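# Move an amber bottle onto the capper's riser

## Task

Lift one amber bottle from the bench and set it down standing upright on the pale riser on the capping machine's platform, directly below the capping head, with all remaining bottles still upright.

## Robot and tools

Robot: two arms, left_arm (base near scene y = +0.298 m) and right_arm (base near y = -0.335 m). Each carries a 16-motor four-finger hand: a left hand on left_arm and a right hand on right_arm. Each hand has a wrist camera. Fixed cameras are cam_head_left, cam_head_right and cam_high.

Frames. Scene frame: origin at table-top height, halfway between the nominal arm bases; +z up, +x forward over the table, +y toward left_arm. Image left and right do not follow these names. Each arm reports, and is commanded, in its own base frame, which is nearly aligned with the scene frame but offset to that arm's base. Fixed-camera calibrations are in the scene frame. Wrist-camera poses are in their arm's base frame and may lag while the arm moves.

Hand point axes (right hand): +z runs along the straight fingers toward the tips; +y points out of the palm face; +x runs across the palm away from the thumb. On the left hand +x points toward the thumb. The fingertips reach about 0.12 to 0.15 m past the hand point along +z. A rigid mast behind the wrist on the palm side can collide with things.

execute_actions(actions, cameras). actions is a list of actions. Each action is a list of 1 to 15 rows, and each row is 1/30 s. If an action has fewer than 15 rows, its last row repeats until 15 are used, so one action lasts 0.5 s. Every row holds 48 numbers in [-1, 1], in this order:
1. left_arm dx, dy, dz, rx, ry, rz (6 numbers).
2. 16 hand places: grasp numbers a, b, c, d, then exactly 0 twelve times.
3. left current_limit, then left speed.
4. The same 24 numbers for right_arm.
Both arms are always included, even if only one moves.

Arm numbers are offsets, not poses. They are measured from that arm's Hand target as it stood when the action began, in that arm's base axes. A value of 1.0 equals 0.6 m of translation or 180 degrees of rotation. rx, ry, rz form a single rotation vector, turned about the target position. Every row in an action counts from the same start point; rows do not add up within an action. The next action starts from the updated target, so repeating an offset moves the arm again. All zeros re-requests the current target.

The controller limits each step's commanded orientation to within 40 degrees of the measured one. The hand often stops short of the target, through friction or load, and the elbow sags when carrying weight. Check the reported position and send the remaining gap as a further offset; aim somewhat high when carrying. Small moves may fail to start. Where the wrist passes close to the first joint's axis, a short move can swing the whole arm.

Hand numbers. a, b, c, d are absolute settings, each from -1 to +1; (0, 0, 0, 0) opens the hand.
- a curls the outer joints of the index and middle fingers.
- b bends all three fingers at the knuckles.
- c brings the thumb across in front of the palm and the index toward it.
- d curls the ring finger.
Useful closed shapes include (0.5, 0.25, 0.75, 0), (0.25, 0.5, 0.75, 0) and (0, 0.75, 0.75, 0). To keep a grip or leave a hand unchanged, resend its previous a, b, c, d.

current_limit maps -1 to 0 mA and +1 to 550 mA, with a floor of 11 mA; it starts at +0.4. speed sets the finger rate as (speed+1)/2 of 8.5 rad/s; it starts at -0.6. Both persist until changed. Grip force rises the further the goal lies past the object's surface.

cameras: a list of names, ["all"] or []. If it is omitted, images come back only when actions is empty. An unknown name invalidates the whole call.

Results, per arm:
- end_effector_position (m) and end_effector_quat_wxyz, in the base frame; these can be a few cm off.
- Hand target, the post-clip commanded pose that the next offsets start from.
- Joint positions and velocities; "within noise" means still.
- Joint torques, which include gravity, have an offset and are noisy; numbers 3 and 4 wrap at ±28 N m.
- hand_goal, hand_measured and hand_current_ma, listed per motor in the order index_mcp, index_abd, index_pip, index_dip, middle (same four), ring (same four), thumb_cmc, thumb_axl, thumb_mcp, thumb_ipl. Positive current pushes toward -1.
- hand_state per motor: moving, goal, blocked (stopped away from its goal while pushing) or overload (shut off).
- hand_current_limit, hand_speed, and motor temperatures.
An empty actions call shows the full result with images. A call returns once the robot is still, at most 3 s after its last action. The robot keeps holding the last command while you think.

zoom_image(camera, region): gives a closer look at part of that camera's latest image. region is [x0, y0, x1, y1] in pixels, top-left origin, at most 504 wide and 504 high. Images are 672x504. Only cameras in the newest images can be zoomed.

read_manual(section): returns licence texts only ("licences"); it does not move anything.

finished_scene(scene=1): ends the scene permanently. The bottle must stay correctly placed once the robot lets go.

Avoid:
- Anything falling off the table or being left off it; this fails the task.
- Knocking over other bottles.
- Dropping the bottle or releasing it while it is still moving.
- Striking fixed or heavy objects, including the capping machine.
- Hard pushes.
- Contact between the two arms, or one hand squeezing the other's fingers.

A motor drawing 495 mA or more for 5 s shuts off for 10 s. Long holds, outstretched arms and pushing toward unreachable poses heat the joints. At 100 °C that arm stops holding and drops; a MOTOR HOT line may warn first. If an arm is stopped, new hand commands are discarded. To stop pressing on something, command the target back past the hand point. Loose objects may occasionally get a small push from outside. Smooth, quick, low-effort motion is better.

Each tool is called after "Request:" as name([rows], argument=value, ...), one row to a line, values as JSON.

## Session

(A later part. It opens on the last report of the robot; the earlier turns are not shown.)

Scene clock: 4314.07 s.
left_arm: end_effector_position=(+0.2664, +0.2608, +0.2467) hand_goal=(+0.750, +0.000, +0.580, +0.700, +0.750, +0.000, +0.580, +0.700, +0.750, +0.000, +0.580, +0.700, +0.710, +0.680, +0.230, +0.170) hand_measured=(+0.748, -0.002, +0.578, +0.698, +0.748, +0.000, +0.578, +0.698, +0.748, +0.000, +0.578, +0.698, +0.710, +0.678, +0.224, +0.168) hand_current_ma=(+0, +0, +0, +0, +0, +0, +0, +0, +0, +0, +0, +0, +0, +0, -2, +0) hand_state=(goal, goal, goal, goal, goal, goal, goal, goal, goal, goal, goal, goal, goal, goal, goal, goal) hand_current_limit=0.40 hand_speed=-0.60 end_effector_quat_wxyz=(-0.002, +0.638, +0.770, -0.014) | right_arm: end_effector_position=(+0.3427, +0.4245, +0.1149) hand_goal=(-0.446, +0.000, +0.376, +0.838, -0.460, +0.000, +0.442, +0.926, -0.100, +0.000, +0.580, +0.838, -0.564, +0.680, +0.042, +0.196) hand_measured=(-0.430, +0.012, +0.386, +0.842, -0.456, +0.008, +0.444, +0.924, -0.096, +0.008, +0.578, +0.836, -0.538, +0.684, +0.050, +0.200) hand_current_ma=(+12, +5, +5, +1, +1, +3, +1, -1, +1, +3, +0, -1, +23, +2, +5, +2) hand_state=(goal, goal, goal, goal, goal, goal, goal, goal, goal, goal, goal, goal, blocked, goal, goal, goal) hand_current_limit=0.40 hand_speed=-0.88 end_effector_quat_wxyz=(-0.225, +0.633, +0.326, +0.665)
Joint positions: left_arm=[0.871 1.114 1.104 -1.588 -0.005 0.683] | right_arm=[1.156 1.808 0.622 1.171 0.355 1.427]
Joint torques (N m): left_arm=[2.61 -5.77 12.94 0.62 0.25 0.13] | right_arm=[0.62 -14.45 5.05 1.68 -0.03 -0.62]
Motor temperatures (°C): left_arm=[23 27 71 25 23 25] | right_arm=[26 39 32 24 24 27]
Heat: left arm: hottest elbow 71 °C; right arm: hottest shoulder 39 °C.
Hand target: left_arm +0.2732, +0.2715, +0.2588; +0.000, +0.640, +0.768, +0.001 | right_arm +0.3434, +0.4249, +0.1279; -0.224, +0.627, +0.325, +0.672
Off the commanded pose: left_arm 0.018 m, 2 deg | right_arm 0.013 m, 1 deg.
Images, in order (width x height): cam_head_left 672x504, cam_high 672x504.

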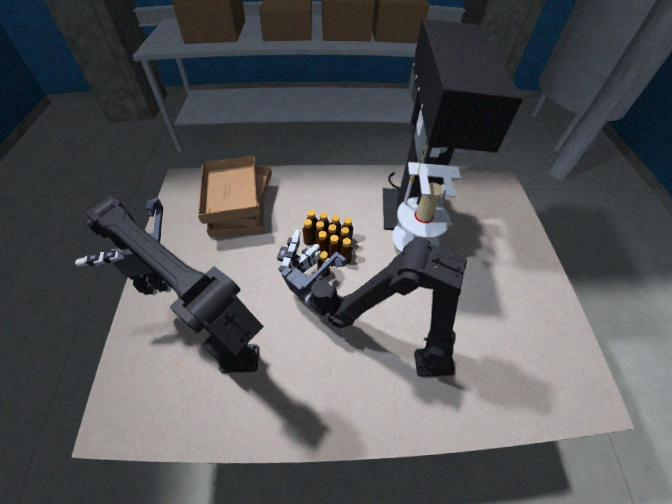

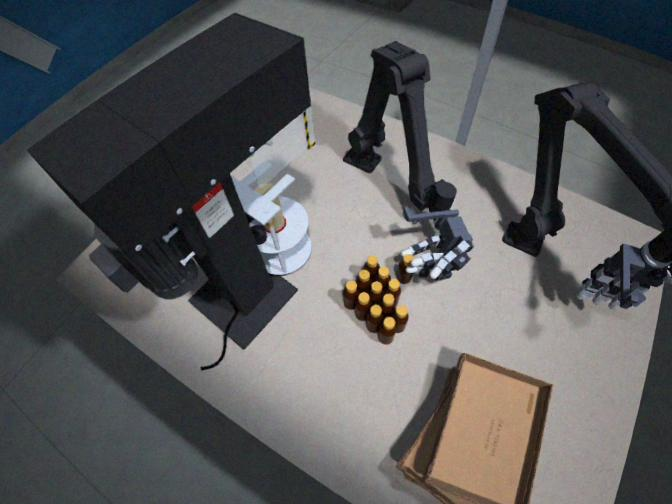

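Request:
execute_actions(actions=[], cameras=["all"])

Request:
zoom_image(camera="cam_high", region=[390, 235, 450, 290])

Request:
zoom_image(camera="cam_head_right", region=[180, 200, 320, 310])

Scene clock: 4330.40 s.
left_arm: end_effector_position=(+0.2664, +0.2608, +0.2467) hand_goal=(+0.750, +0.000, +0.580, +0.700, +0.750, +0.000, +0.580, +0.700, +0.750, +0.000, +0.580, +0.700, +0.710, +0.680, +0.230, +0.170) hand_measured=(+0.748, -0.002, +0.578, +0.698, +0.748, +0.000, +0.578, +0.698, +0.748, +0.000, +0.578, +0.698, +0.710, +0.678, +0.224, +0.168) hand_current_ma=(+0, +0, +0, +0, +0, +0, +0, +0, +0, +0, +0, +0, +0, +0, -2, +0) hand_state=(goal, goal, goal, goal, goal, goal, goal, goal, goal, goal, goal, goal, goal, goal, goal, goal) hand_current_limit=0.40 hand_speed=-0.60 end_effector_quat_wxyz=(-0.002, +0.638, +0.770, -0.014) | right_arm: end_effector_position=(+0.3427, +0.4245, +0.1150) hand_goal=(-0.446, +0.000, +0.376, +0.838, -0.460, +0.000, +0.442, +0.926, -0.100, +0.000, +0.580, +0.838, -0.564, +0.680, +0.042, +0.196) hand_measured=(-0.430, +0.012, +0.386, +0.842, -0.456, +0.008, +0.444, +0.924, -0.096, +0.008, +0.578, +0.836, -0.538, +0.684, +0.050, +0.200) hand_current_ma=(+12, +5, +5, +1, +1, +3, +1, -1, +1, +3, +0, -1, +23, +2, +5, +2) hand_state=(goal, goal, goal, goal, goal, goal, goal, goal, goal, goal, goal, goal, blocked, goal, goal, goal) hand_current_limit=0.40 hand_speed=-0.88 end_effector_quat_wxyz=(-0.225, +0.633, +0.326, +0.665)
Joint positions: left_arm=[0.871 1.114 1.104 -1.588 -0.005 0.683] | right_arm=[1.156 1.808 0.622 1.171 0.355 1.427]
Joint velocities: within noise
Joint torques (N m): left_arm=[2.49 -5.83 12.94 0.62 0.25 0.14] | right_arm=[0.73 -14.39 5.04 1.78 -0.01 -0.63]
Motor temperatures (°C): left_arm=[23 27 71 25 23 25] | right_arm=[26 39 32 24 24 27]
Heat: left arm: hottest elbow 71 °C; right arm: hottest shoulder 39 °C.
Hand target: left_arm +0.2732, +0.2715, +0.2588; +0.000, +0.640, +0.768, +0.001 | right_arm +0.3434, +0.4249, +0.1280; -0.224, +0.626, +0.325, +0.672
Off the commanded pose: left_arm 0.018 m, 2 deg | right_arm 0.013 m, 1 deg.
camera_calibration:
cam_left_wrist: T_world_to_cam=[[-0.463157, -0.886266, 0.00416202, 0.322229], [-0.629358, 0.332198, 0.702533, -0.135583], [-0.624014, 0.322764, -0.711639, 0.386421], [0, 0, 0, 1]] pos_world=[0.305044, 0.205898, 0.368902]
cam_right_wrist: T_world_to_cam=[[0.569456, -0.507222, -0.646874, 0.130629], [-0.810142, -0.212996, -0.546171, 0.388323], [0.139248, 0.83508, -0.532213, -0.217199], [0, 0, 0, 1]] pos_world=[0.270454, 0.330348, 0.180995]

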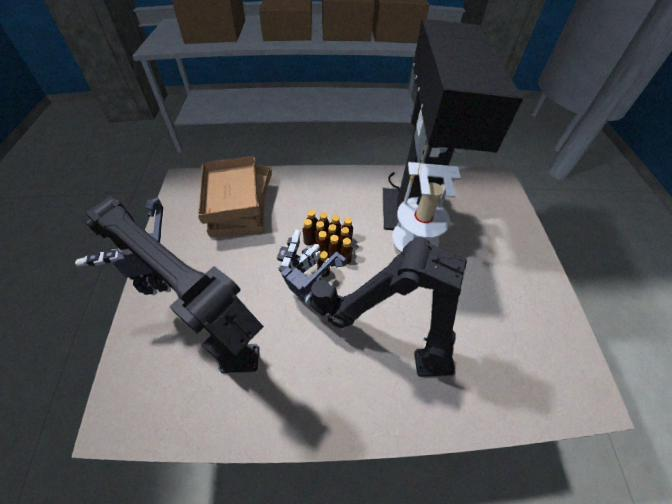

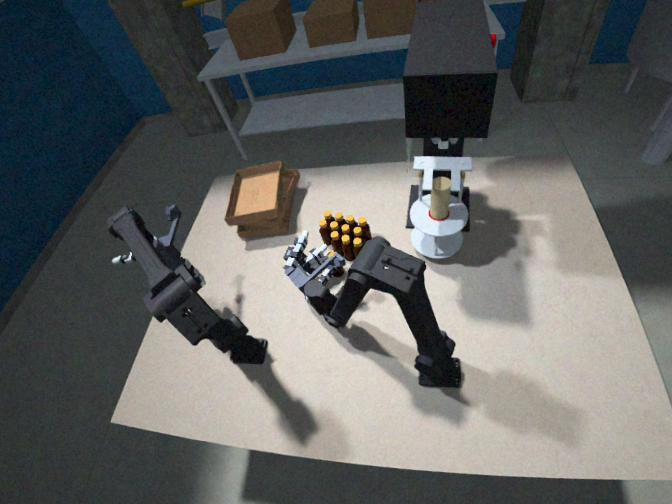

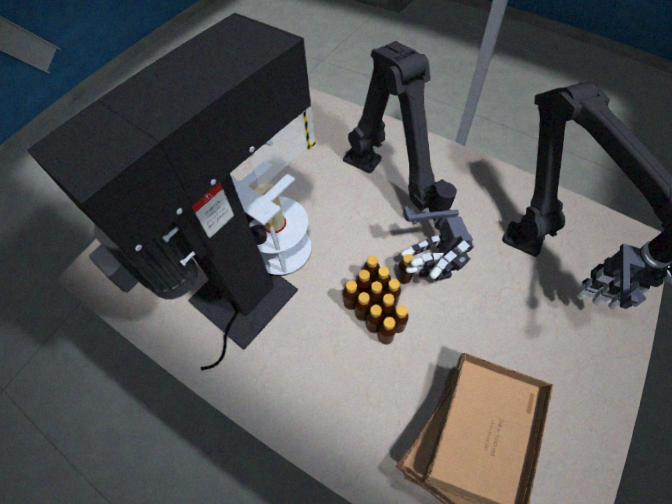

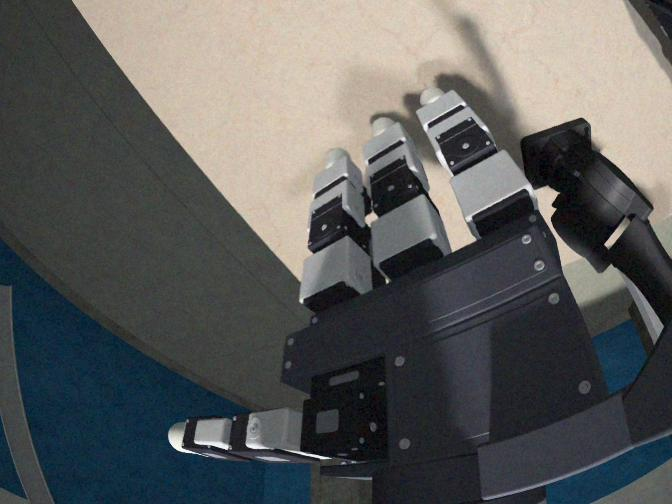

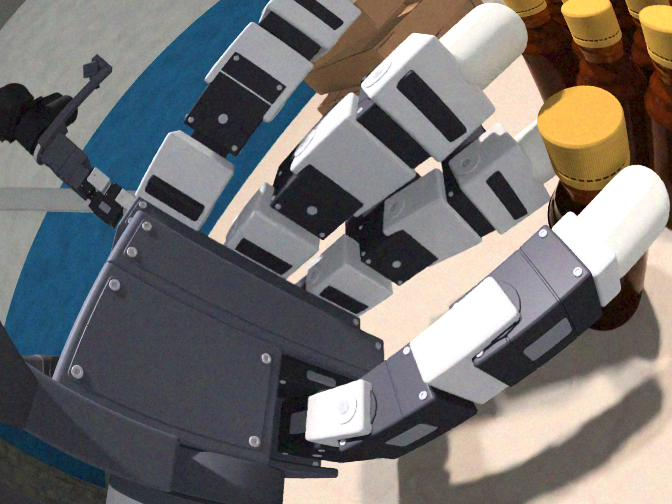

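Scaled by 8.400 from the camera's 672x504 image, which has a finer 960x720 frame.

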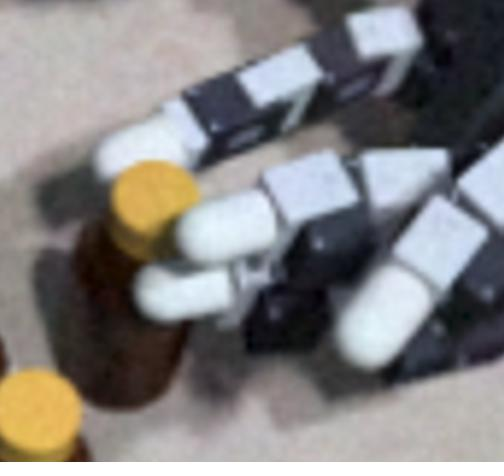

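Scaled by 3.600 from the camera's 672x504 image, which has a finer 960x720 frame.

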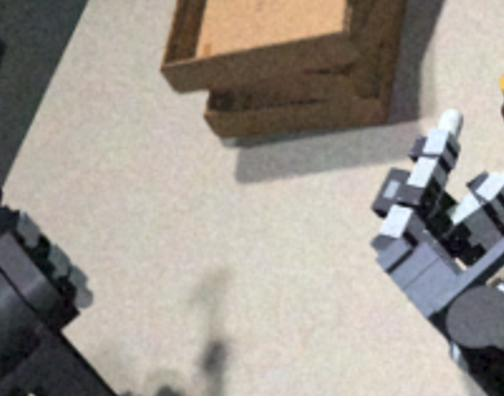

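Request:
zoom_image(camera="cam_right_wrist", region=[480, 60, 672, 340])

Request:
zoom_image(camera="cam_head_left", region=[290, 205, 370, 270])

Scaled by 1.800 from the camera's 672x504 image, which has a finer 960x720 frame.

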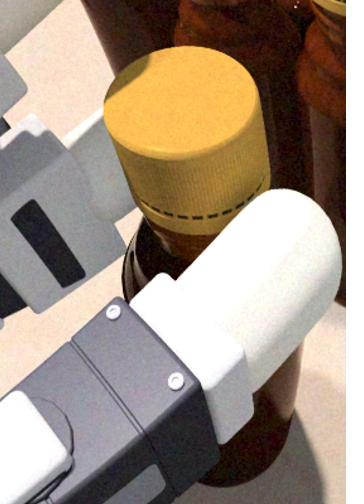

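Scaled by 6.300 from the camera's 672x504 image, which has a finer 960x720 frame.

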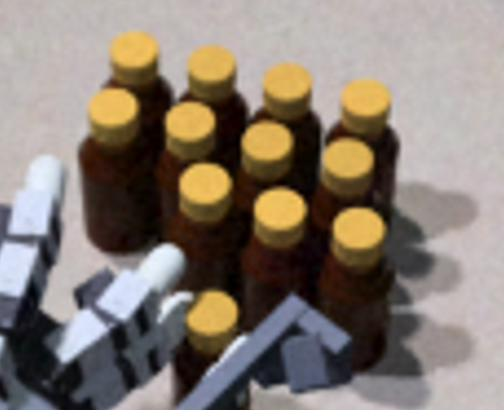

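Request:
execute_actions([
  [[0,0,0,0,0,0,0,0,0,0,0,0,0,0,0,0,0,0,0,0,0,0,0.4,-0.6,0,0,0,0,0,0,-0.1,0.67,0.745,0,0,0,0,0,0,0,0,0,0,0,0,0,0.4,-0.88]],
  [[0,0,0,0,0,0,0,0,0,0,0,0,0,0,0,0,0,0,0,0,0,0,0.4,-0.6,0,0,0,0,0,0,-0.3,0.65,0.74,0,0,0,0,0,0,0,0,0,0,0,0,0,0.4,-0.88]],
], cameras=["cam_high","cam_right_wrist"])

Request:
zoom_image(camera="cam_high", region=[380, 220, 480, 300])

Scene clock: 4400.70 s.
left_arm: end_effector_position=(+0.2664, +0.2608, +0.2467) hand_goal=(+0.750, +0.000, +0.580, +0.700, +0.750, +0.000, +0.580, +0.700, +0.750, +0.000, +0.580, +0.700, +0.710, +0.680, +0.230, +0.170) hand_measured=(+0.748, -0.002, +0.578, +0.698, +0.748, +0.000, +0.578, +0.698, +0.748, +0.000, +0.578, +0.698, +0.710, +0.678, +0.224, +0.168) hand_current_ma=(+0, +0, +0, +0, +0, +0, +0, +0, +0, +0, +0, +0, +0, +0, -2, +0) hand_state=(goal, goal, goal, goal, goal, goal, goal, goal, goal, goal, goal, goal, goal, goal, goal, goal) hand_current_limit=0.40 hand_speed=-0.60 end_effector_quat_wxyz=(-0.002, +0.638, +0.770, -0.014) | right_arm: end_effector_position=(+0.3427, +0.4245, +0.1152) hand_goal=(-0.416, +0.000, +0.638, +1.000, -0.312, +0.000, +0.930, +1.000, -0.070, +0.000, +0.580, +0.860, -0.578, +0.680, +0.046, +0.234) hand_measured=(-0.418, +0.010, +0.636, +0.998, -0.314, +0.008, +0.928, +0.996, -0.072, +0.008, +0.578, +0.858, -0.556, +0.684, +0.048, +0.232) hand_current_ma=(+0, +4, -1, +0, +0, +3, +0, -1, +0, +3, +0, -1, +17, +2, +0, -1) hand_state=(goal, goal, goal, goal, goal, goal, goal, goal, goal, goal, goal, goal, blocked, goal, goal, goal) hand_current_limit=0.40 hand_speed=-0.88 end_effector_quat_wxyz=(-0.224, +0.633, +0.327, +0.665)
Joint positions: left_arm=[0.871 1.114 1.104 -1.588 -0.005 0.683] | right_arm=[1.156 1.808 0.622 1.171 0.355 1.424]
Joint torques (N m): left_arm=[2.55 -5.71 12.93 0.62 0.25 0.14] | right_arm=[0.73 -14.33 5.08 1.77 -0.01 -0.57]
Motor temperatures (°C): left_arm=[23 27 71 25 23 25] | right_arm=[26 38 32 24 24 27]
Heat: left arm: hottest elbow 71 °C; right arm: hottest shoulder 38 °C.
Hand target: left_arm +0.2732, +0.2715, +0.2588; +0.000, +0.640, +0.768, +0.001 | right_arm +0.3434, +0.4249, +0.1280; -0.224, +0.627, +0.325, +0.672
Off the commanded pose: left_arm 0.018 m, 2 deg | right_arm 0.013 m, 1 deg.
camera_calibration:
cam_right_wrist: T_world_to_cam=[[0.570922, -0.508636, -0.644467, 0.130562], [-0.8089, -0.214196, -0.547541, 0.388735], [0.140457, 0.833912, -0.533725, -0.216777], [0, 0, 0, 1]] pos_world=[0.270355, 0.330447, 0.181292]
Images, in order (width x height): cam_high 672x504, cam_right_wrist 672x504.

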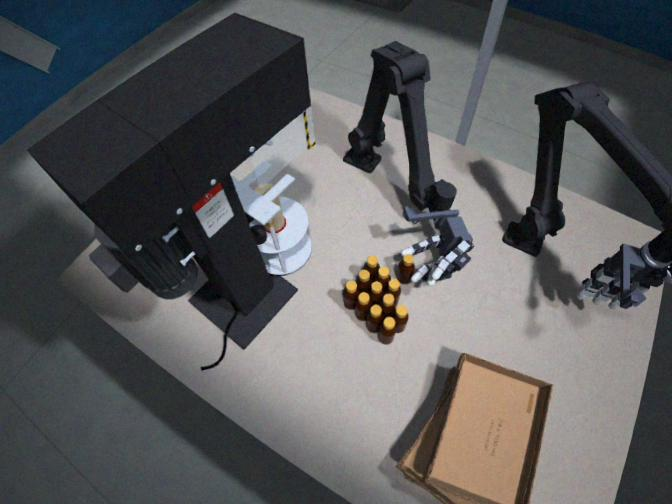

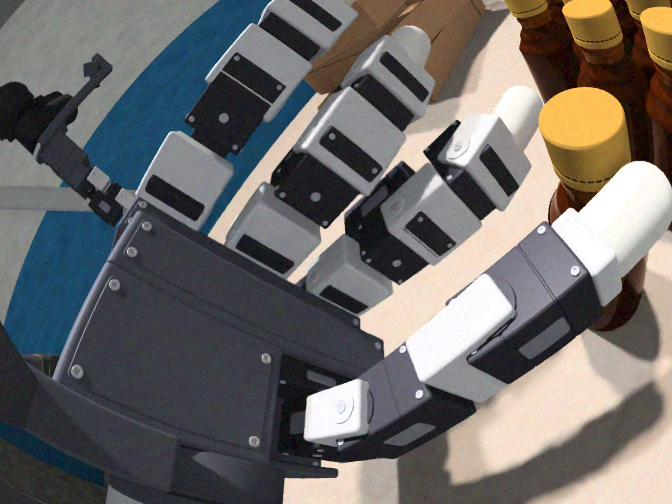

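Scaled by 5.040 from the camera's 672x504 image, which has a finer 960x720 frame.

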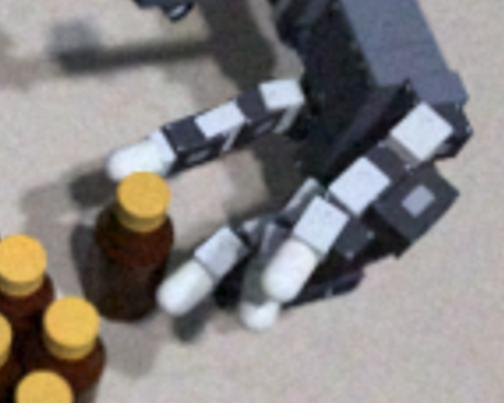

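Request:
execute_actions([
  [[0,0,0,0,0,0,0,0,0,0,0,0,0,0,0,0,0,0,0,0,0,0,0.4,-0.6,-0.010,-0.0103,0,0,0,0,-0.3,0.65,0.74,0,0,0,0,0,0,0,0,0,0,0,0,0,0.4,-0.88]],
  [[0,0,0,0,0,0,0,0,0,0,0,0,0,0,0,0,0,0,0,0,0,0,0.4,-0.6,-0.010,-0.0103,0,0,0,0,-0.3,0.65,0.74,0,0,0,0,0,0,0,0,0,0,0,0,0,0.4,-0.88]],
], cameras=["cam_high"])

Request:
zoom_image(camera="cam_high", region=[380, 220, 480, 300])

Scene clock: 4418.90 s.
left_arm: end_effector_position=(+0.2664, +0.2608, +0.2467) hand_goal=(+0.750, +0.000, +0.580, +0.700, +0.750, +0.000, +0.580, +0.700, +0.750, +0.000, +0.580, +0.700, +0.710, +0.680, +0.230, +0.170) hand_measured=(+0.748, -0.002, +0.578, +0.698, +0.748, +0.000, +0.578, +0.698, +0.748, +0.000, +0.578, +0.698, +0.710, +0.678, +0.224, +0.168) hand_current_ma=(+0, +0, +0, +0, +0, +0, +0, +0, +0, +0, +0, +0, +0, +0, -2, +0) hand_state=(goal, goal, goal, goal, goal, goal, goal, goal, goal, goal, goal, goal, goal, goal, goal, goal) hand_current_limit=0.40 hand_speed=-0.60 end_effector_quat_wxyz=(-0.002, +0.638, +0.770, -0.014) | right_arm: end_effector_position=(+0.3355, +0.4104, +0.1116) hand_goal=(-0.416, +0.000, +0.638, +1.000, -0.312, +0.000, +0.930, +1.000, -0.070, +0.000, +0.580, +0.860, -0.578, +0.680, +0.046, +0.234) hand_measured=(-0.414, +0.008, +0.638, +0.998, -0.314, +0.008, +0.928, +0.996, -0.070, +0.008, +0.578, +0.858, -0.556, +0.684, +0.048, +0.232) hand_current_ma=(+0, +3, +0, +0, +0, +3, +0, -1, +0, +3, +0, -1, +17, +2, +0, -1) hand_state=(goal, goal, goal, goal, goal, goal, goal, goal, goal, goal, goal, goal, blocked, goal, goal, goal) hand_current_limit=0.40 hand_speed=-0.88 end_effector_quat_wxyz=(-0.216, +0.639, +0.330, +0.661)
Joint positions: left_arm=[0.871 1.114 1.104 -1.588 -0.005 0.683] | right_arm=[1.162 1.787 0.581 1.171 0.369 1.423]
Joint torques (N m): left_arm=[2.61 -5.71 12.94 0.62 0.25 0.14] | right_arm=[1.32 -14.21 4.57 2.59 0.06 -0.57]
Motor temperatures (°C): left_arm=[23 27 71 25 23 25] | right_arm=[26 38 32 24 24 27]
Heat: left arm: hottest elbow 71 °C; right arm: hottest shoulder 38 °C.
Hand target: left_arm +0.2732, +0.2715, +0.2588; +0.000, +0.640, +0.768, +0.001 | right_arm +0.3314, +0.4126, +0.1280; -0.224, +0.626, +0.325, +0.672
Off the commanded pose: left_arm 0.018 m, 2 deg | right_arm 0.017 m, 2 deg.
Images, in order (width x height): cam_high 672x504.

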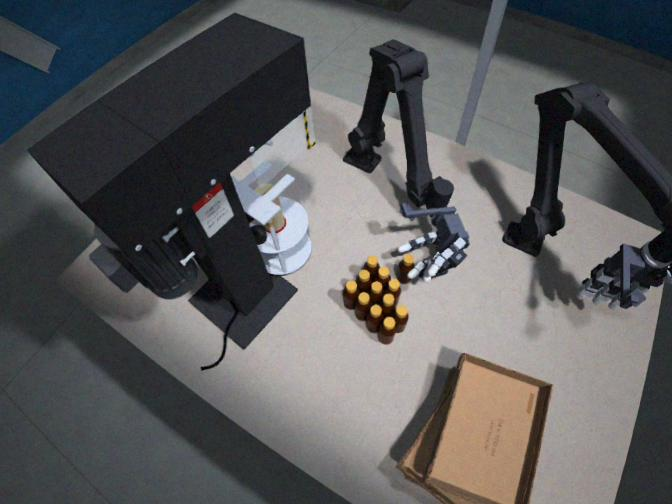

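Scaled by 5.040 from the camera's 672x504 image, which has a finer 960x720 frame.

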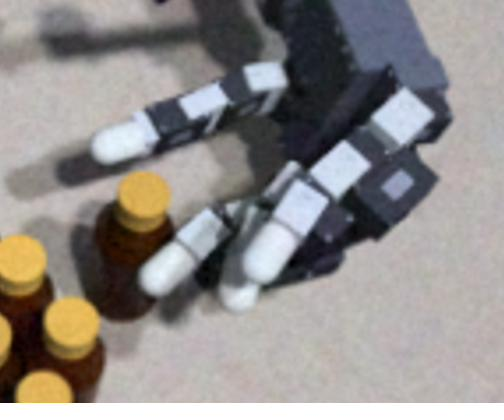

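Request:
execute_actions([
  [[0,0,0,0,0,0,0,0,0,0,0,0,0,0,0,0,0,0,0,0,0,0,0.4,-0.6,0.005,0.005,-0.016,0,0,0,-0.3,0.65,0.74,0,0,0,0,0,0,0,0,0,0,0,0,0,0.4,-0.88]],
  [[0,0,0,0,0,0,0,0,0,0,0,0,0,0,0,0,0,0,0,0,0,0,0.4,-0.6,0,0,-0.016,0,0,0,-0.3,0.65,0.74,0,0,0,0,0,0,0,0,0,0,0,0,0,0.4,-0.88]],
], cameras=["cam_high"])

Request:
zoom_image(camera="cam_high", region=[380, 220, 480, 300])

Scene clock: 4432.67 s.
left_arm: end_effector_position=(+0.2664, +0.2608, +0.2467) hand_goal=(+0.750, +0.000, +0.580, +0.700, +0.750, +0.000, +0.580, +0.700, +0.750, +0.000, +0.580, +0.700, +0.710, +0.680, +0.230, +0.170) hand_measured=(+0.748, -0.002, +0.578, +0.698, +0.748, +0.000, +0.578, +0.698, +0.748, +0.000, +0.578, +0.698, +0.710, +0.678, +0.224, +0.168) hand_current_ma=(+0, +0, +0, +0, +0, +0, +0, +0, +0, +0, +0, +0, +0, +0, -2, +0) hand_state=(goal, goal, goal, goal, goal, goal, goal, goal, goal, goal, goal, goal, goal, goal, goal, goal) hand_current_limit=0.40 hand_speed=-0.60 end_effector_quat_wxyz=(-0.002, +0.638, +0.770, -0.014) | right_arm: end_effector_position=(+0.3355, +0.4106, +0.1065) hand_goal=(-0.416, +0.000, +0.638, +1.000, -0.312, +0.000, +0.930, +1.000, -0.070, +0.000, +0.580, +0.860, -0.578, +0.680, +0.046, +0.234) hand_measured=(-0.414, +0.008, +0.638, +0.998, -0.314, +0.008, +0.928, +0.996, -0.070, +0.008, +0.578, +0.858, -0.558, +0.684, +0.048, +0.232) hand_current_ma=(+0, +3, +0, +0, +0, +3, +0, -1, +0, +3, +0, -1, +16, +2, +0, -1) hand_state=(goal, goal, goal, goal, goal, goal, goal, goal, goal, goal, goal, goal, blocked, goal, goal, goal) hand_current_limit=0.40 hand_speed=-0.88 end_effector_quat_wxyz=(-0.221, +0.634, +0.325, +0.666)
Joint positions: left_arm=[0.871 1.114 1.104 -1.588 -0.005 0.683] | right_arm=[1.162 1.819 0.581 1.222 0.368 1.423]
Joint torques (N m): left_arm=[2.55 -5.77 12.96 0.62 0.25 0.13] | right_arm=[1.14 -11.28 5.24 2.88 -0.08 -0.58]
Motor temperatures (°C): left_arm=[23 27 71 25 23 25] | right_arm=[26 37 32 24 24 27]
Heat: left arm: hottest elbow 71 °C; right arm: hottest shoulder 37 °C.
Hand target: left_arm +0.2732, +0.2715, +0.2588; +0.000, +0.640, +0.768, +0.001 | right_arm +0.3344, +0.4156, +0.1089; -0.224, +0.627, +0.325, +0.672
Off the commanded pose: left_arm 0.018 m, 2 deg | right_arm 0.006 m, 1 deg.
Images, in order (width x height): cam_high 672x504.

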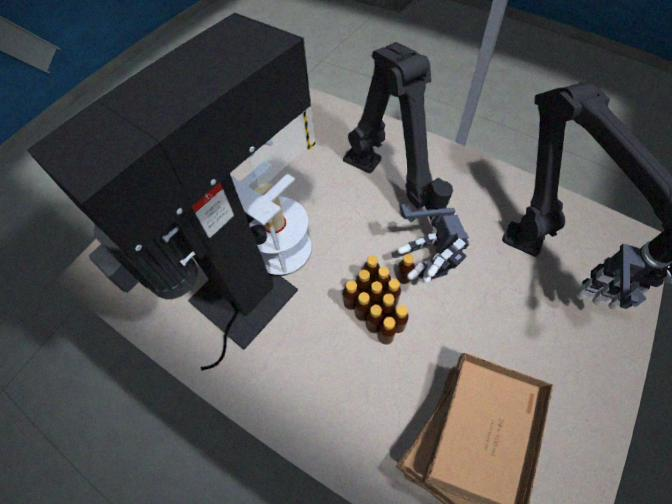

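Scaled by 5.040 from the camera's 672x504 image, which has a finer 960x720 frame.

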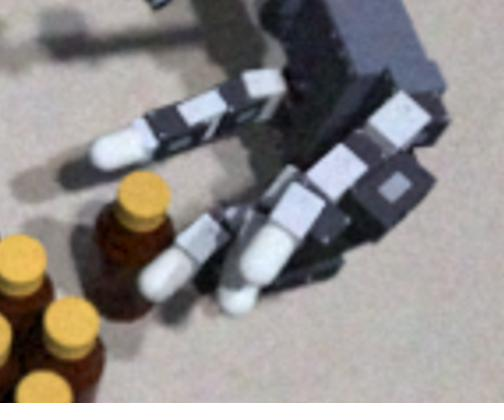

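Request:
execute_actions([
  [[0,0,0,0,0,0,0,0,0,0,0,0,0,0,0,0,0,0,0,0,0,0,0.4,-0.6,0,0,-0.014,0,0,0,-0.3,0.65,0.74,0,0,0,0,0,0,0,0,0,0,0,0,0,0.4,-0.88]],
  [[0,0,0,0,0,0,0,0,0,0,0,0,0,0,0,0,0,0,0,0,0,0,0.4,-0.6,0,0,-0.012,0,0,0,-0.3,0.65,0.74,0,0,0,0,0,0,0,0,0,0,0,0,0,0.4,-0.88]],
], cameras=["cam_high"])

Request:
zoom_image(camera="cam_high", region=[380, 220, 480, 300])

Scene clock: 4441.57 s.
left_arm: end_effector_position=(+0.2664, +0.2608, +0.2467) hand_goal=(+0.750, +0.000, +0.580, +0.700, +0.750, +0.000, +0.580, +0.700, +0.750, +0.000, +0.580, +0.700, +0.710, +0.680, +0.230, +0.170) hand_measured=(+0.748, -0.002, +0.578, +0.698, +0.748, +0.000, +0.578, +0.698, +0.748, +0.000, +0.578, +0.698, +0.710, +0.678, +0.224, +0.168) hand_current_ma=(+0, +0, +0, +0, +0, +0, +0, +0, +0, +0, +0, +0, +0, +0, -2, +0) hand_state=(goal, goal, goal, goal, goal, goal, goal, goal, goal, goal, goal, goal, goal, goal, goal, goal) hand_current_limit=0.40 hand_speed=-0.60 end_effector_quat_wxyz=(-0.002, +0.638, +0.770, -0.014) | right_arm: end_effector_position=(+0.3350, +0.4098, +0.0906) hand_goal=(-0.416, +0.000, +0.638, +1.000, -0.312, +0.000, +0.930, +1.000, -0.070, +0.000, +0.580, +0.860, -0.578, +0.680, +0.046, +0.234) hand_measured=(-0.410, +0.008, +0.640, +0.998, -0.314, +0.008, +0.928, +0.996, -0.070, +0.008, +0.578, +0.858, -0.558, +0.684, +0.048, +0.232) hand_current_ma=(+2, +3, +0, +0, +0, +3, +0, -1, +0, +3, +0, -1, +16, +2, +0, -1) hand_state=(goal, goal, goal, goal, goal, goal, goal, goal, goal, goal, goal, goal, blocked, goal, goal, goal) hand_current_limit=0.40 hand_speed=-0.88 end_effector_quat_wxyz=(-0.221, +0.634, +0.326, +0.666)
Joint positions: left_arm=[0.871 1.114 1.104 -1.588 -0.005 0.683] | right_arm=[1.162 1.874 0.581 1.275 0.367 1.423]
Joint torques (N m): left_arm=[2.55 -5.77 12.96 0.62 0.25 0.13] | right_arm=[1.14 -11.63 5.14 2.95 -0.04 -0.56]
Motor temperatures (°C): left_arm=[23 27 71 25 23 25] | right_arm=[26 37 32 24 24 27]
Heat: left arm: hottest elbow 71 °C; right arm: hottest shoulder 37 °C.
Hand target: left_arm +0.2732, +0.2715, +0.2588; +0.000, +0.640, +0.768, +0.001 | right_arm +0.3344, +0.4155, +0.0932; -0.224, +0.627, +0.325, +0.672
Off the commanded pose: left_arm 0.018 m, 2 deg | right_arm 0.006 m, 1 deg.
Images, in order (width x height): cam_high 672x504.

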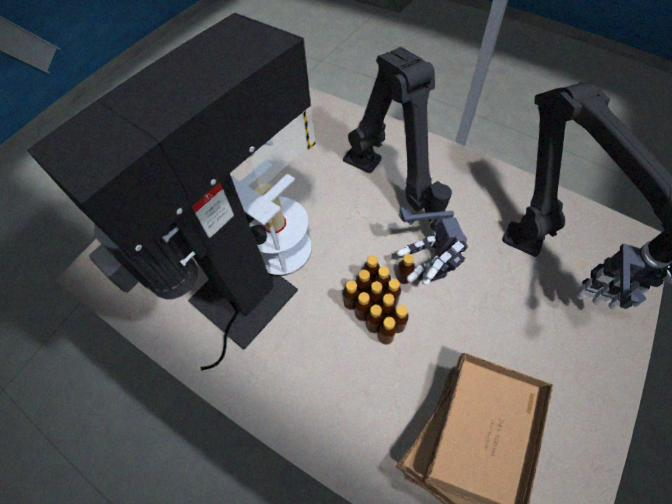

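Scaled by 5.040 from the camera's 672x504 image, which has a finer 960x720 frame.

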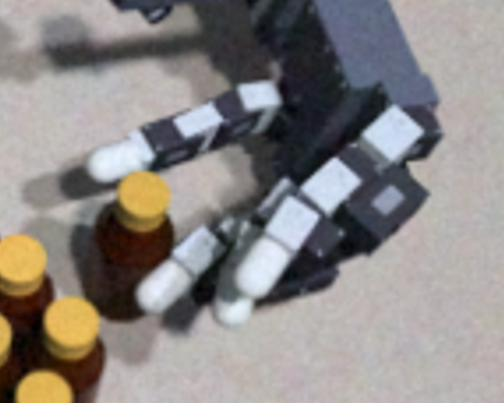

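Request:
execute_actions([
  [[0,0,0,0,0,0,0,0,0,0,0,0,0,0,0,0,0,0,0,0,0,0,0.4,-0.6,0,0,0,0,0,0,-0.3,0.67,0.74,0,0,0,0,0,0,0,0,0,0,0,0,0,0.4,-0.92]],
  [[0,0,0,0,0,0,0,0,0,0,0,0,0,0,0,0,0,0,0,0,0,0,0.4,-0.6,0,0,0,0,0,0,-0.3,0.69,0.74,0,0,0,0,0,0,0,0,0,0,0,0,0,0.4,-0.92]],
  [[0,0,0,0,0,0,0,0,0,0,0,0,0,0,0,0,0,0,0,0,0,0,0.4,-0.6,0,0,0,0,0,0,-0.3,0.71,0.74,0,0,0,0,0,0,0,0,0,0,0,0,0,0.4,-0.92]],
], cameras=["cam_high"])

Request:
zoom_image(camera="cam_high", region=[380, 220, 480, 300])

Scene clock: 4454.27 s.
left_arm: end_effector_position=(+0.2664, +0.2608, +0.2467) hand_goal=(+0.750, +0.000, +0.580, +0.700, +0.750, +0.000, +0.580, +0.700, +0.750, +0.000, +0.580, +0.700, +0.710, +0.680, +0.230, +0.170) hand_measured=(+0.748, -0.002, +0.578, +0.698, +0.748, +0.000, +0.578, +0.698, +0.748, +0.000, +0.578, +0.698, +0.710, +0.678, +0.224, +0.168) hand_current_ma=(+0, +0, +0, +0, +0, +0, +0, +0, +0, +0, +0, +0, +0, +0, -2, +0) hand_state=(goal, goal, goal, goal, goal, goal, goal, goal, goal, goal, goal, goal, goal, goal, goal, goal) hand_current_limit=0.40 hand_speed=-0.60 end_effector_quat_wxyz=(-0.002, +0.638, +0.770, -0.014) | right_arm: end_effector_position=(+0.3350, +0.4099, +0.0906) hand_goal=(-0.498, +0.000, +0.656, +1.000, -0.418, +0.000, +0.918, +1.000, -0.160, +0.000, +0.580, +0.872, -0.578, +0.680, +0.046, +0.246) hand_measured=(-0.480, +0.008, +0.660, +1.000, -0.414, +0.008, +0.922, +0.996, -0.156, +0.008, +0.578, +0.870, -0.558, +0.684, +0.048, +0.244) hand_current_ma=(+14, +3, +1, +0, +1, +3, +1, -1, +1, +3, +0, -1, +16, +2, +0, -1) hand_state=(goal, goal, goal, goal, goal, goal, goal, goal, goal, goal, goal, goal, blocked, goal, goal, goal) hand_current_limit=0.40 hand_speed=-0.92 end_effector_quat_wxyz=(-0.221, +0.634, +0.326, +0.665)
Joint positions: left_arm=[0.871 1.114 1.104 -1.588 -0.005 0.683] | right_arm=[1.162 1.874 0.581 1.275 0.366 1.423]
Joint torques (N m): left_arm=[2.55 -5.77 12.94 0.61 0.25 0.13] | right_arm=[1.2 -11.34 5.07 2.92 0 -0.57]
Motor temperatures (°C): left_arm=[23 27 71 25 23 25] | right_arm=[26 37 32 24 24 27]
Heat: left arm: hottest elbow 71 °C; right arm: hottest shoulder 37 °C.
Hand target: left_arm +0.2732, +0.2715, +0.2588; +0.000, +0.640, +0.768, +0.001 | right_arm +0.3344, +0.4155, +0.0931; -0.224, +0.627, +0.325, +0.672
Off the commanded pose: left_arm 0.018 m, 2 deg | right_arm 0.006 m, 1 deg.
Images, in order (width x height): cam_high 672x504.

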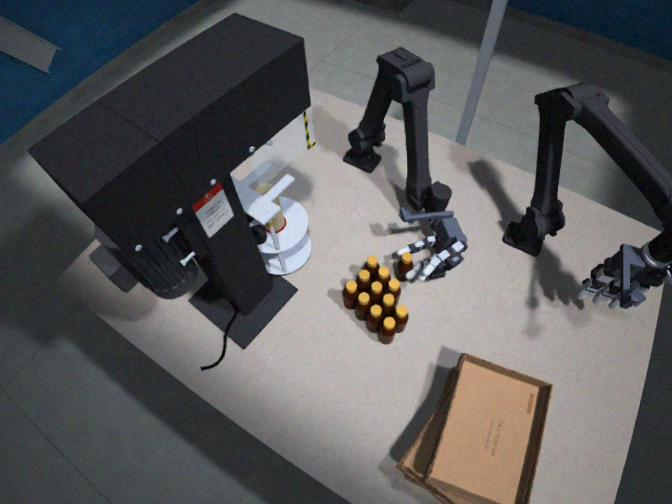

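Scaled by 5.040 from the camera's 672x504 image, which has a finer 960x720 frame.

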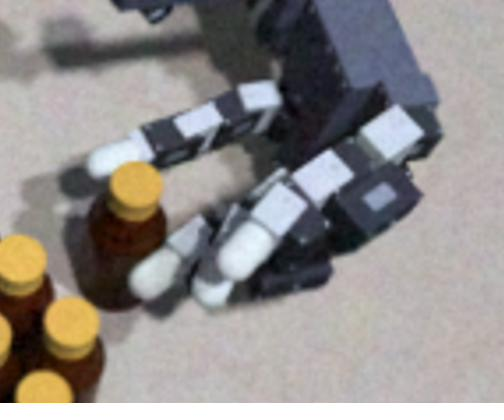

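Request:
execute_actions([
  [[0,0,0,0,0,0,0,0,0,0,0,0,0,0,0,0,0,0,0,0,0,0,0.4,-0.6,0,0,0,0,0,0,-0.3,0.73,0.74,0,0,0,0,0,0,0,0,0,0,0,0,0,0.4,-0.92]],
  [[0,0,0,0,0,0,0,0,0,0,0,0,0,0,0,0,0,0,0,0,0,0,0.4,-0.6,0,0,0,0,0,0,-0.3,0.75,0.74,0,0,0,0,0,0,0,0,0,0,0,0,0,0.4,-0.92]],
  [[0,0,0,0,0,0,0,0,0,0,0,0,0,0,0,0,0,0,0,0,0,0,0.4,-0.6,0,0,0,0,0,0,-0.3,0.77,0.74,0,0,0,0,0,0,0,0,0,0,0,0,0,0.4,-0.92]],
], cameras=["cam_high"])

Request:
zoom_image(camera="cam_high", region=[380, 220, 480, 300])

Scene clock: 4464.17 s.
left_arm: end_effector_position=(+0.2664, +0.2608, +0.2467) hand_goal=(+0.750, +0.000, +0.580, +0.700, +0.750, +0.000, +0.580, +0.700, +0.750, +0.000, +0.580, +0.700, +0.710, +0.680, +0.230, +0.170) hand_measured=(+0.748, -0.002, +0.578, +0.698, +0.748, +0.000, +0.578, +0.698, +0.748, +0.000, +0.578, +0.698, +0.710, +0.678, +0.224, +0.168) hand_current_ma=(+0, +0, +0, +0, +0, +0, +0, +0, +0, +0, +0, +0, +0, +0, -2, +0) hand_state=(goal, goal, goal, goal, goal, goal, goal, goal, goal, goal, goal, goal, goal, goal, goal, goal) hand_current_limit=0.40 hand_speed=-0.60 end_effector_quat_wxyz=(-0.002, +0.638, +0.770, -0.014) | right_arm: end_effector_position=(+0.3350, +0.4099, +0.0906) hand_goal=(-0.578, +0.000, +0.674, +1.000, -0.522, +0.000, +0.906, +1.000, -0.250, +0.000, +0.580, +0.884, -0.578, +0.680, +0.046, +0.258) hand_measured=(-0.546, +0.008, +0.680, +1.000, -0.518, +0.008, +0.910, +0.996, -0.246, +0.008, +0.578, +0.882, -0.558, +0.684, +0.048, +0.258) hand_current_ma=(+35, +3, +2, +0, +1, +3, +1, -1, +1, +3, +0, -1, +16, +2, +1, +0) hand_state=(blocked, goal, goal, goal, goal, goal, goal, goal, goal, goal, goal, goal, blocked, goal, goal, goal) hand_current_limit=0.40 hand_speed=-0.92 end_effector_quat_wxyz=(-0.221, +0.634, +0.326, +0.665)
Joint positions: left_arm=[0.871 1.114 1.104 -1.588 -0.005 0.683] | right_arm=[1.162 1.874 0.581 1.275 0.366 1.423]
Joint torques (N m): left_arm=[2.61 -5.71 12.96 0.62 0.25 0.14] | right_arm=[1.14 -11.46 5.07 2.88 0 -0.58]
Motor temperatures (°C): left_arm=[23 27 71 25 23 25] | right_arm=[26 37 32 24 24 27]
Heat: left arm: hottest elbow 71 °C; right arm: hottest shoulder 37 °C.
Hand target: left_arm +0.2732, +0.2715, +0.2588; +0.000, +0.640, +0.768, +0.001 | right_arm +0.3344, +0.4155, +0.0932; -0.224, +0.627, +0.325, +0.672
Off the commanded pose: left_arm 0.018 m, 2 deg | right_arm 0.006 m, 1 deg.
Images, in order (width x height): cam_high 672x504.

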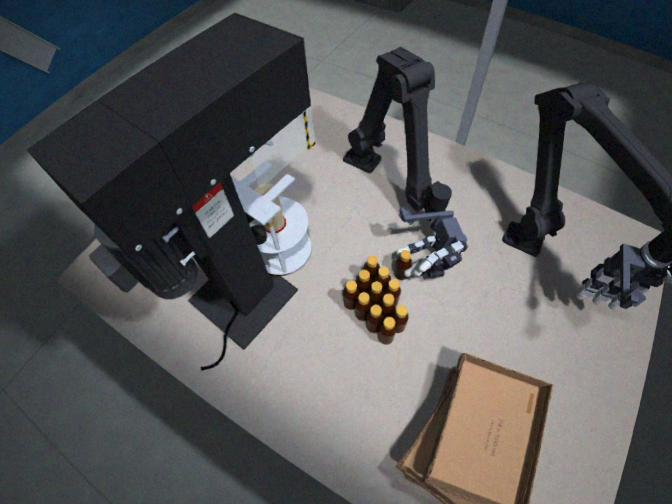

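Scaled by 5.040 from the camera's 672x504 image, which has a finer 960x720 frame.

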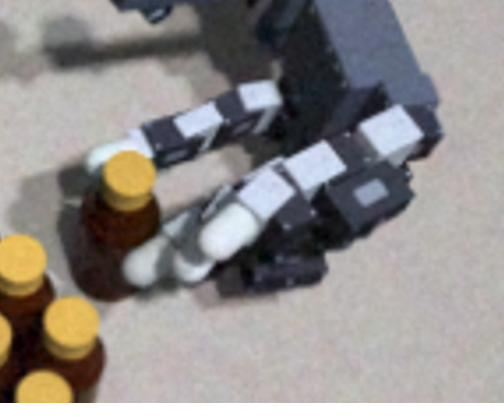

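Request:
execute_actions([
  [[0,0,0,0,0,0,0,0,0,0,0,0,0,0,0,0,0,0,0,0,0,0,0.4,-0.6,0,0,0,0,0,0,-0.3,0.79,0.74,0,0,0,0,0,0,0,0,0,0,0,0,0,0.4,-0.92]],
  [[0,0,0,0,0,0,0,0,0,0,0,0,0,0,0,0,0,0,0,0,0,0,0.4,-0.6,0,0,0,0,0,0,-0.3,0.81,0.74,0,0,0,0,0,0,0,0,0,0,0,0,0,0.4,-0.92]],
  [[0,0,0,0,0,0,0,0,0,0,0,0,0,0,0,0,0,0,0,0,0,0,0.4,-0.6,0,0,0,0,0,0,-0.3,0.83,0.74,0,0,0,0,0,0,0,0,0,0,0,0,0,0.5,-0.92]],
], cameras=["cam_high"])

Request:
zoom_image(camera="cam_high", region=[380, 220, 480, 300])

Scene clock: 4476.30 s.
left_arm: end_effector_position=(+0.2664, +0.2608, +0.2467) hand_goal=(+0.750, +0.000, +0.580, +0.700, +0.750, +0.000, +0.580, +0.700, +0.750, +0.000, +0.580, +0.700, +0.710, +0.680, +0.230, +0.170) hand_measured=(+0.748, -0.002, +0.578, +0.698, +0.748, +0.000, +0.578, +0.698, +0.748, +0.000, +0.578, +0.698, +0.710, +0.678, +0.224, +0.168) hand_current_ma=(+0, +0, +0, +0, +0, +0, +0, +0, +0, +0, +0, +0, +0, +0, -2, +0) hand_state=(goal, goal, goal, goal, goal, goal, goal, goal, goal, goal, goal, goal, goal, goal, goal, goal) hand_current_limit=0.40 hand_speed=-0.60 end_effector_quat_wxyz=(-0.002, +0.638, +0.770, -0.014) | right_arm: end_effector_position=(+0.3350, +0.4099, +0.0906) hand_goal=(-0.660, +0.000, +0.692, +1.000, -0.628, +0.000, +0.894, +1.000, -0.340, +0.000, +0.580, +0.896, -0.578, +0.680, +0.046, +0.270) hand_measured=(-0.590, +0.008, +0.710, +1.000, -0.624, +0.008, +0.896, +0.996, -0.336, +0.008, +0.578, +0.894, -0.558, +0.684, +0.060, +0.276) hand_current_ma=(+134, +3, +13, +0, +1, +3, +1, -1, +1, +3, +0, -1, +16, +2, +12, +3) hand_state=(blocked, goal, goal, goal, goal, goal, goal, goal, goal, goal, goal, goal, blocked, goal, goal, goal) hand_current_limit=0.50 hand_speed=-0.92 end_effector_quat_wxyz=(-0.221, +0.634, +0.326, +0.665)
Joint positions: left_arm=[0.871 1.114 1.104 -1.588 -0.005 0.683] | right_arm=[1.162 1.874 0.581 1.275 0.366 1.423]
Joint torques (N m): left_arm=[2.55 -5.77 12.94 0.64 0.25 0.13] | right_arm=[1.44 -11.58 5.03 2.82 -0.01 -0.6]
Motor temperatures (°C): left_arm=[23 27 71 25 23 25] | right_arm=[26 37 32 24 24 27]
Heat: left arm: hottest elbow 71 °C; right arm: hottest shoulder 37 °C.
Hand target: left_arm +0.2732, +0.2715, +0.2588; +0.000, +0.640, +0.768, +0.001 | right_arm +0.3344, +0.4156, +0.0933; -0.224, +0.626, +0.325, +0.672
Off the commanded pose: left_arm 0.018 m, 2 deg | right_arm 0.006 m, 1 deg.
Images, in order (width x height): cam_high 672x504.

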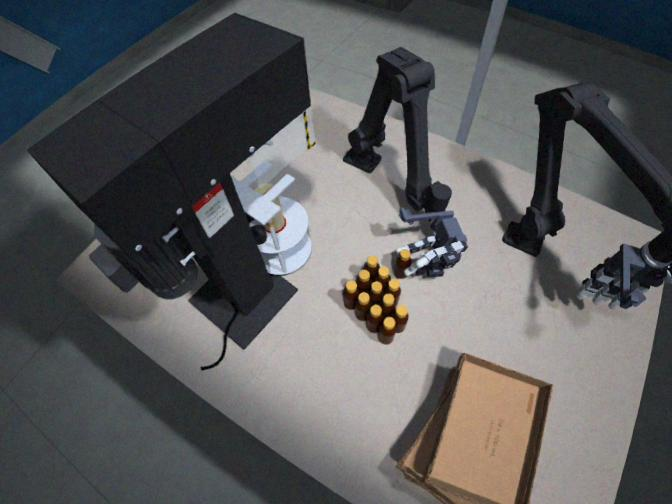

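Scaled by 5.040 from the camera's 672x504 image, which has a finer 960x720 frame.

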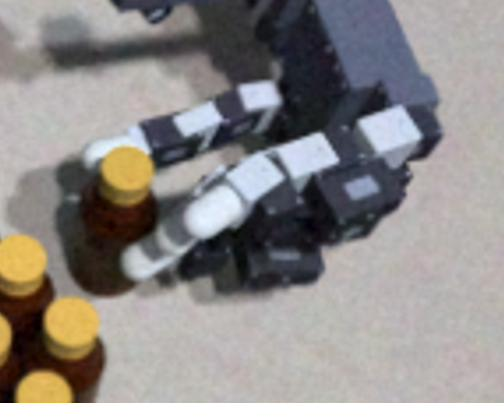

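Request:
execute_actions([
  [[0,0,0,0,0,0,0,0,0,0,0,0,0,0,0,0,0,0,0,0,0,0,0.4,-0.6,0,0,0,0,0,0,-0.3,0.85,0.74,0,0,0,0,0,0,0,0,0,0,0,0,0,0.5,-0.92]],
  [[0,0,0,0,0,0,0,0,0,0,0,0,0,0,0,0,0,0,0,0,0,0,0.4,-0.6,0,0,0,0,0,0,-0.3,0.87,0.74,0,0,0,0,0,0,0,0,0,0,0,0,0,0.5,-0.92]],
  [[0,0,0,0,0,0,0,0,0,0,0,0,0,0,0,0,0,0,0,0,0,0,0.4,-0.6,0,0,0,0,0,0,-0.3,0.89,0.74,0,0,0,0,0,0,0,0,0,0,0,0,0,0.5,-0.92]],
], cameras=["cam_high"])

Request:
zoom_image(camera="cam_high", region=[380, 220, 480, 300])

Scene clock: 4493.83 s.
left_arm: end_effector_position=(+0.2664, +0.2608, +0.2467) hand_goal=(+0.750, +0.000, +0.580, +0.700, +0.750, +0.000, +0.580, +0.700, +0.750, +0.000, +0.580, +0.700, +0.710, +0.680, +0.230, +0.170) hand_measured=(+0.748, -0.002, +0.578, +0.698, +0.748, +0.000, +0.578, +0.698, +0.748, +0.000, +0.578, +0.698, +0.710, +0.678, +0.224, +0.168) hand_current_ma=(+0, +0, +0, +0, +0, +0, +0, +0, +0, +0, +0, +0, +0, +0, -2, +0) hand_state=(goal, goal, goal, goal, goal, goal, goal, goal, goal, goal, goal, goal, goal, goal, goal, goal) hand_current_limit=0.40 hand_speed=-0.60 end_effector_quat_wxyz=(-0.002, +0.638, +0.770, -0.014) | right_arm: end_effector_position=(+0.3350, +0.4099, +0.0906) hand_goal=(-0.740, +0.000, +0.710, +1.000, -0.732, +0.000, +0.882, +1.000, -0.430, +0.000, +0.580, +0.908, -0.578, +0.680, +0.046, +0.282) hand_measured=(-0.630, +0.008, +0.740, +1.000, -0.728, +0.008, +0.884, +0.996, -0.426, +0.008, +0.578, +0.906, -0.558, +0.684, +0.070, +0.294) hand_current_ma=(+279, +3, +31, +0, +1, +3, +1, -1, +1, +3, +0, -1, +16, +2, +31, +9) hand_state=(blocked, goal, blocked, goal, goal, goal, goal, goal, goal, goal, goal, goal, blocked, goal, blocked, goal) hand_current_limit=0.50 hand_speed=-0.92 end_effector_quat_wxyz=(-0.221, +0.634, +0.326, +0.665)
Joint positions: left_arm=[0.871 1.114 1.104 -1.588 -0.005 0.683] | right_arm=[1.162 1.874 0.581 1.275 0.366 1.423]
Joint torques (N m): left_arm=[2.55 -5.66 12.94 0.62 0.25 0.13] | right_arm=[1.2 -11.4 5.03 2.86 -0.01 -0.61]
Motor temperatures (°C): left_arm=[23 27 71 25 23 25] | right_arm=[26 37 32 24 24 27]
Heat: left arm: hottest elbow 71 °C; right arm: hottest shoulder 37 °C.
Hand target: left_arm +0.2732, +0.2715, +0.2588; +0.000, +0.640, +0.768, +0.001 | right_arm +0.3344, +0.4156, +0.0933; -0.224, +0.626, +0.325, +0.672
Off the commanded pose: left_arm 0.018 m, 2 deg | right_arm 0.006 m, 1 deg.
Images, in order (width x height): cam_high 672x504.

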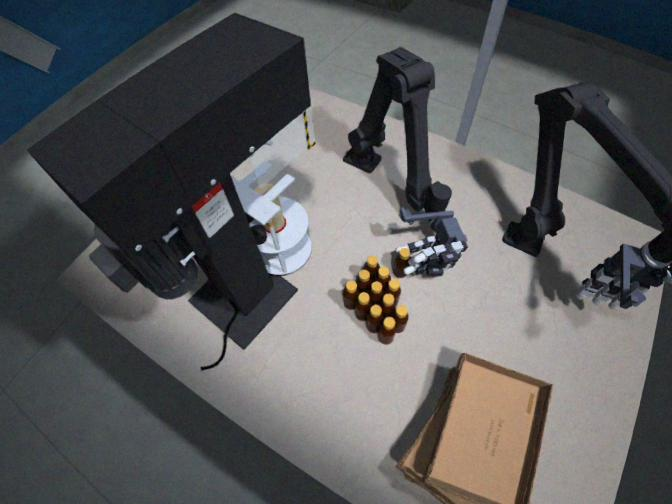

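Scaled by 5.040 from the camera's 672x504 image, which has a finer 960x720 frame.

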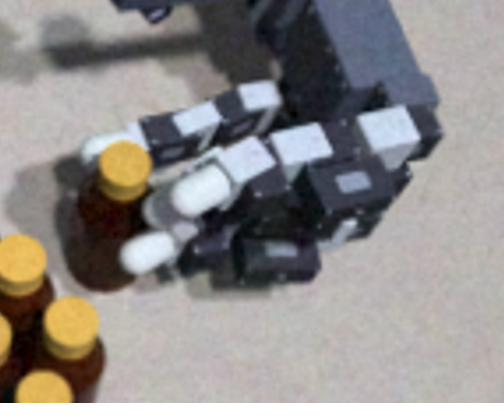

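Request:
execute_actions([
  [[0,0,0,0,0,0,0,0,0,0,0,0,0,0,0,0,0,0,0,0,0,0,0.4,-0.6,0,0,0.015,0,0,0,-0.3,0.91,0.74,0,0,0,0,0,0,0,0,0,0,0,0,0,0.5,-0.92]],
  [[0,0,0,0,0,0,0,0,0,0,0,0,0,0,0,0,0,0,0,0,0,0,0.4,-0.6,0,0,0.015,0,0,0,-0.3,0.91,0.74,0,0,0,0,0,0,0,0,0,0,0,0,0,0.5,-0.92]],
], cameras=["cam_high"])

Request:
zoom_image(camera="cam_high", region=[380, 220, 480, 300])

Scene clock: 4511.07 s.
left_arm: end_effector_position=(+0.2664, +0.2608, +0.2467) hand_goal=(+0.750, +0.000, +0.580, +0.700, +0.750, +0.000, +0.580, +0.700, +0.750, +0.000, +0.580, +0.700, +0.710, +0.680, +0.230, +0.170) hand_measured=(+0.748, -0.002, +0.578, +0.698, +0.748, +0.000, +0.578, +0.698, +0.748, +0.000, +0.578, +0.698, +0.710, +0.678, +0.224, +0.168) hand_current_ma=(+0, +0, +0, +0, +0, +0, +0, +0, +0, +0, +0, +0, +0, +0, -2, +0) hand_state=(goal, goal, goal, goal, goal, goal, goal, goal, goal, goal, goal, goal, goal, goal, goal, goal) hand_current_limit=0.40 hand_speed=-0.60 end_effector_quat_wxyz=(-0.002, +0.638, +0.770, -0.014) | right_arm: end_effector_position=(+0.3350, +0.4100, +0.0909) hand_goal=(-0.768, +0.000, +0.716, +1.000, -0.768, +0.000, +0.878, +1.000, -0.460, +0.000, +0.580, +0.912, -0.578, +0.680, +0.046, +0.286) hand_measured=(-0.650, +0.014, +0.752, +1.000, -0.766, +0.008, +0.880, +0.996, -0.456, +0.008, +0.578, +0.910, -0.554, +0.684, +0.074, +0.300) hand_current_ma=(+318, +7, +39, +0, +1, +3, +1, -1, +1, +3, +0, -1, +20, +2, +41, +13) hand_state=(blocked, goal, blocked, goal, goal, goal, goal, goal, goal, goal, goal, goal, blocked, goal, blocked, goal) hand_current_limit=0.50 hand_speed=-0.92 end_effector_quat_wxyz=(-0.218, +0.638, +0.330, +0.661)
Joint positions: left_arm=[0.871 1.114 1.104 -1.588 -0.005 0.683] | right_arm=[1.162 1.86 0.581 1.244 0.366 1.425]
Joint torques (N m): left_arm=[2.55 -5.71 12.96 0.61 0.25 0.13] | right_arm=[1.03 -15.33 4.78 1.85 -0.01 -0.62]
Motor temperatures (°C): left_arm=[23 27 71 25 23 25] | right_arm=[26 37 32 24 24 27]
Heat: left arm: hottest elbow 71 °C; right arm: hottest shoulder 37 °C.
Hand target: left_arm +0.2732, +0.2715, +0.2588; +0.000, +0.640, +0.768, +0.001 | right_arm +0.3344, +0.4156, +0.1113; -0.224, +0.626, +0.325, +0.672
Off the commanded pose: left_arm 0.018 m, 2 deg | right_arm 0.021 m, 2 deg.
Images, in order (width x height): cam_high 672x504.

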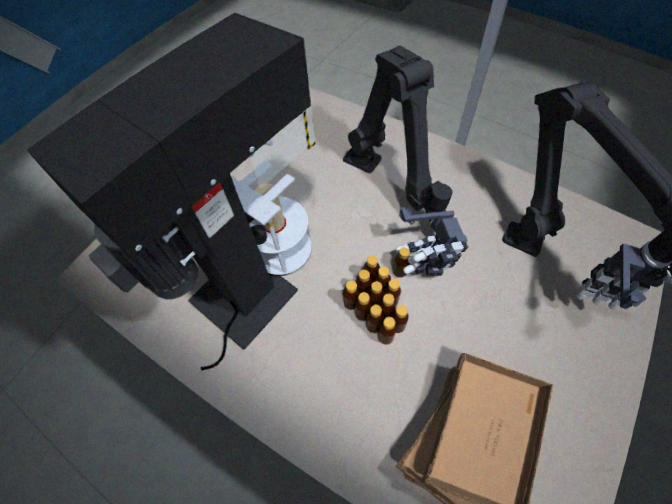

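Scaled by 5.040 from the camera's 672x504 image, which has a finer 960x720 frame.

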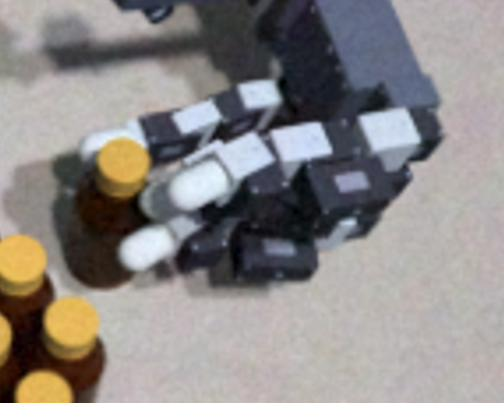

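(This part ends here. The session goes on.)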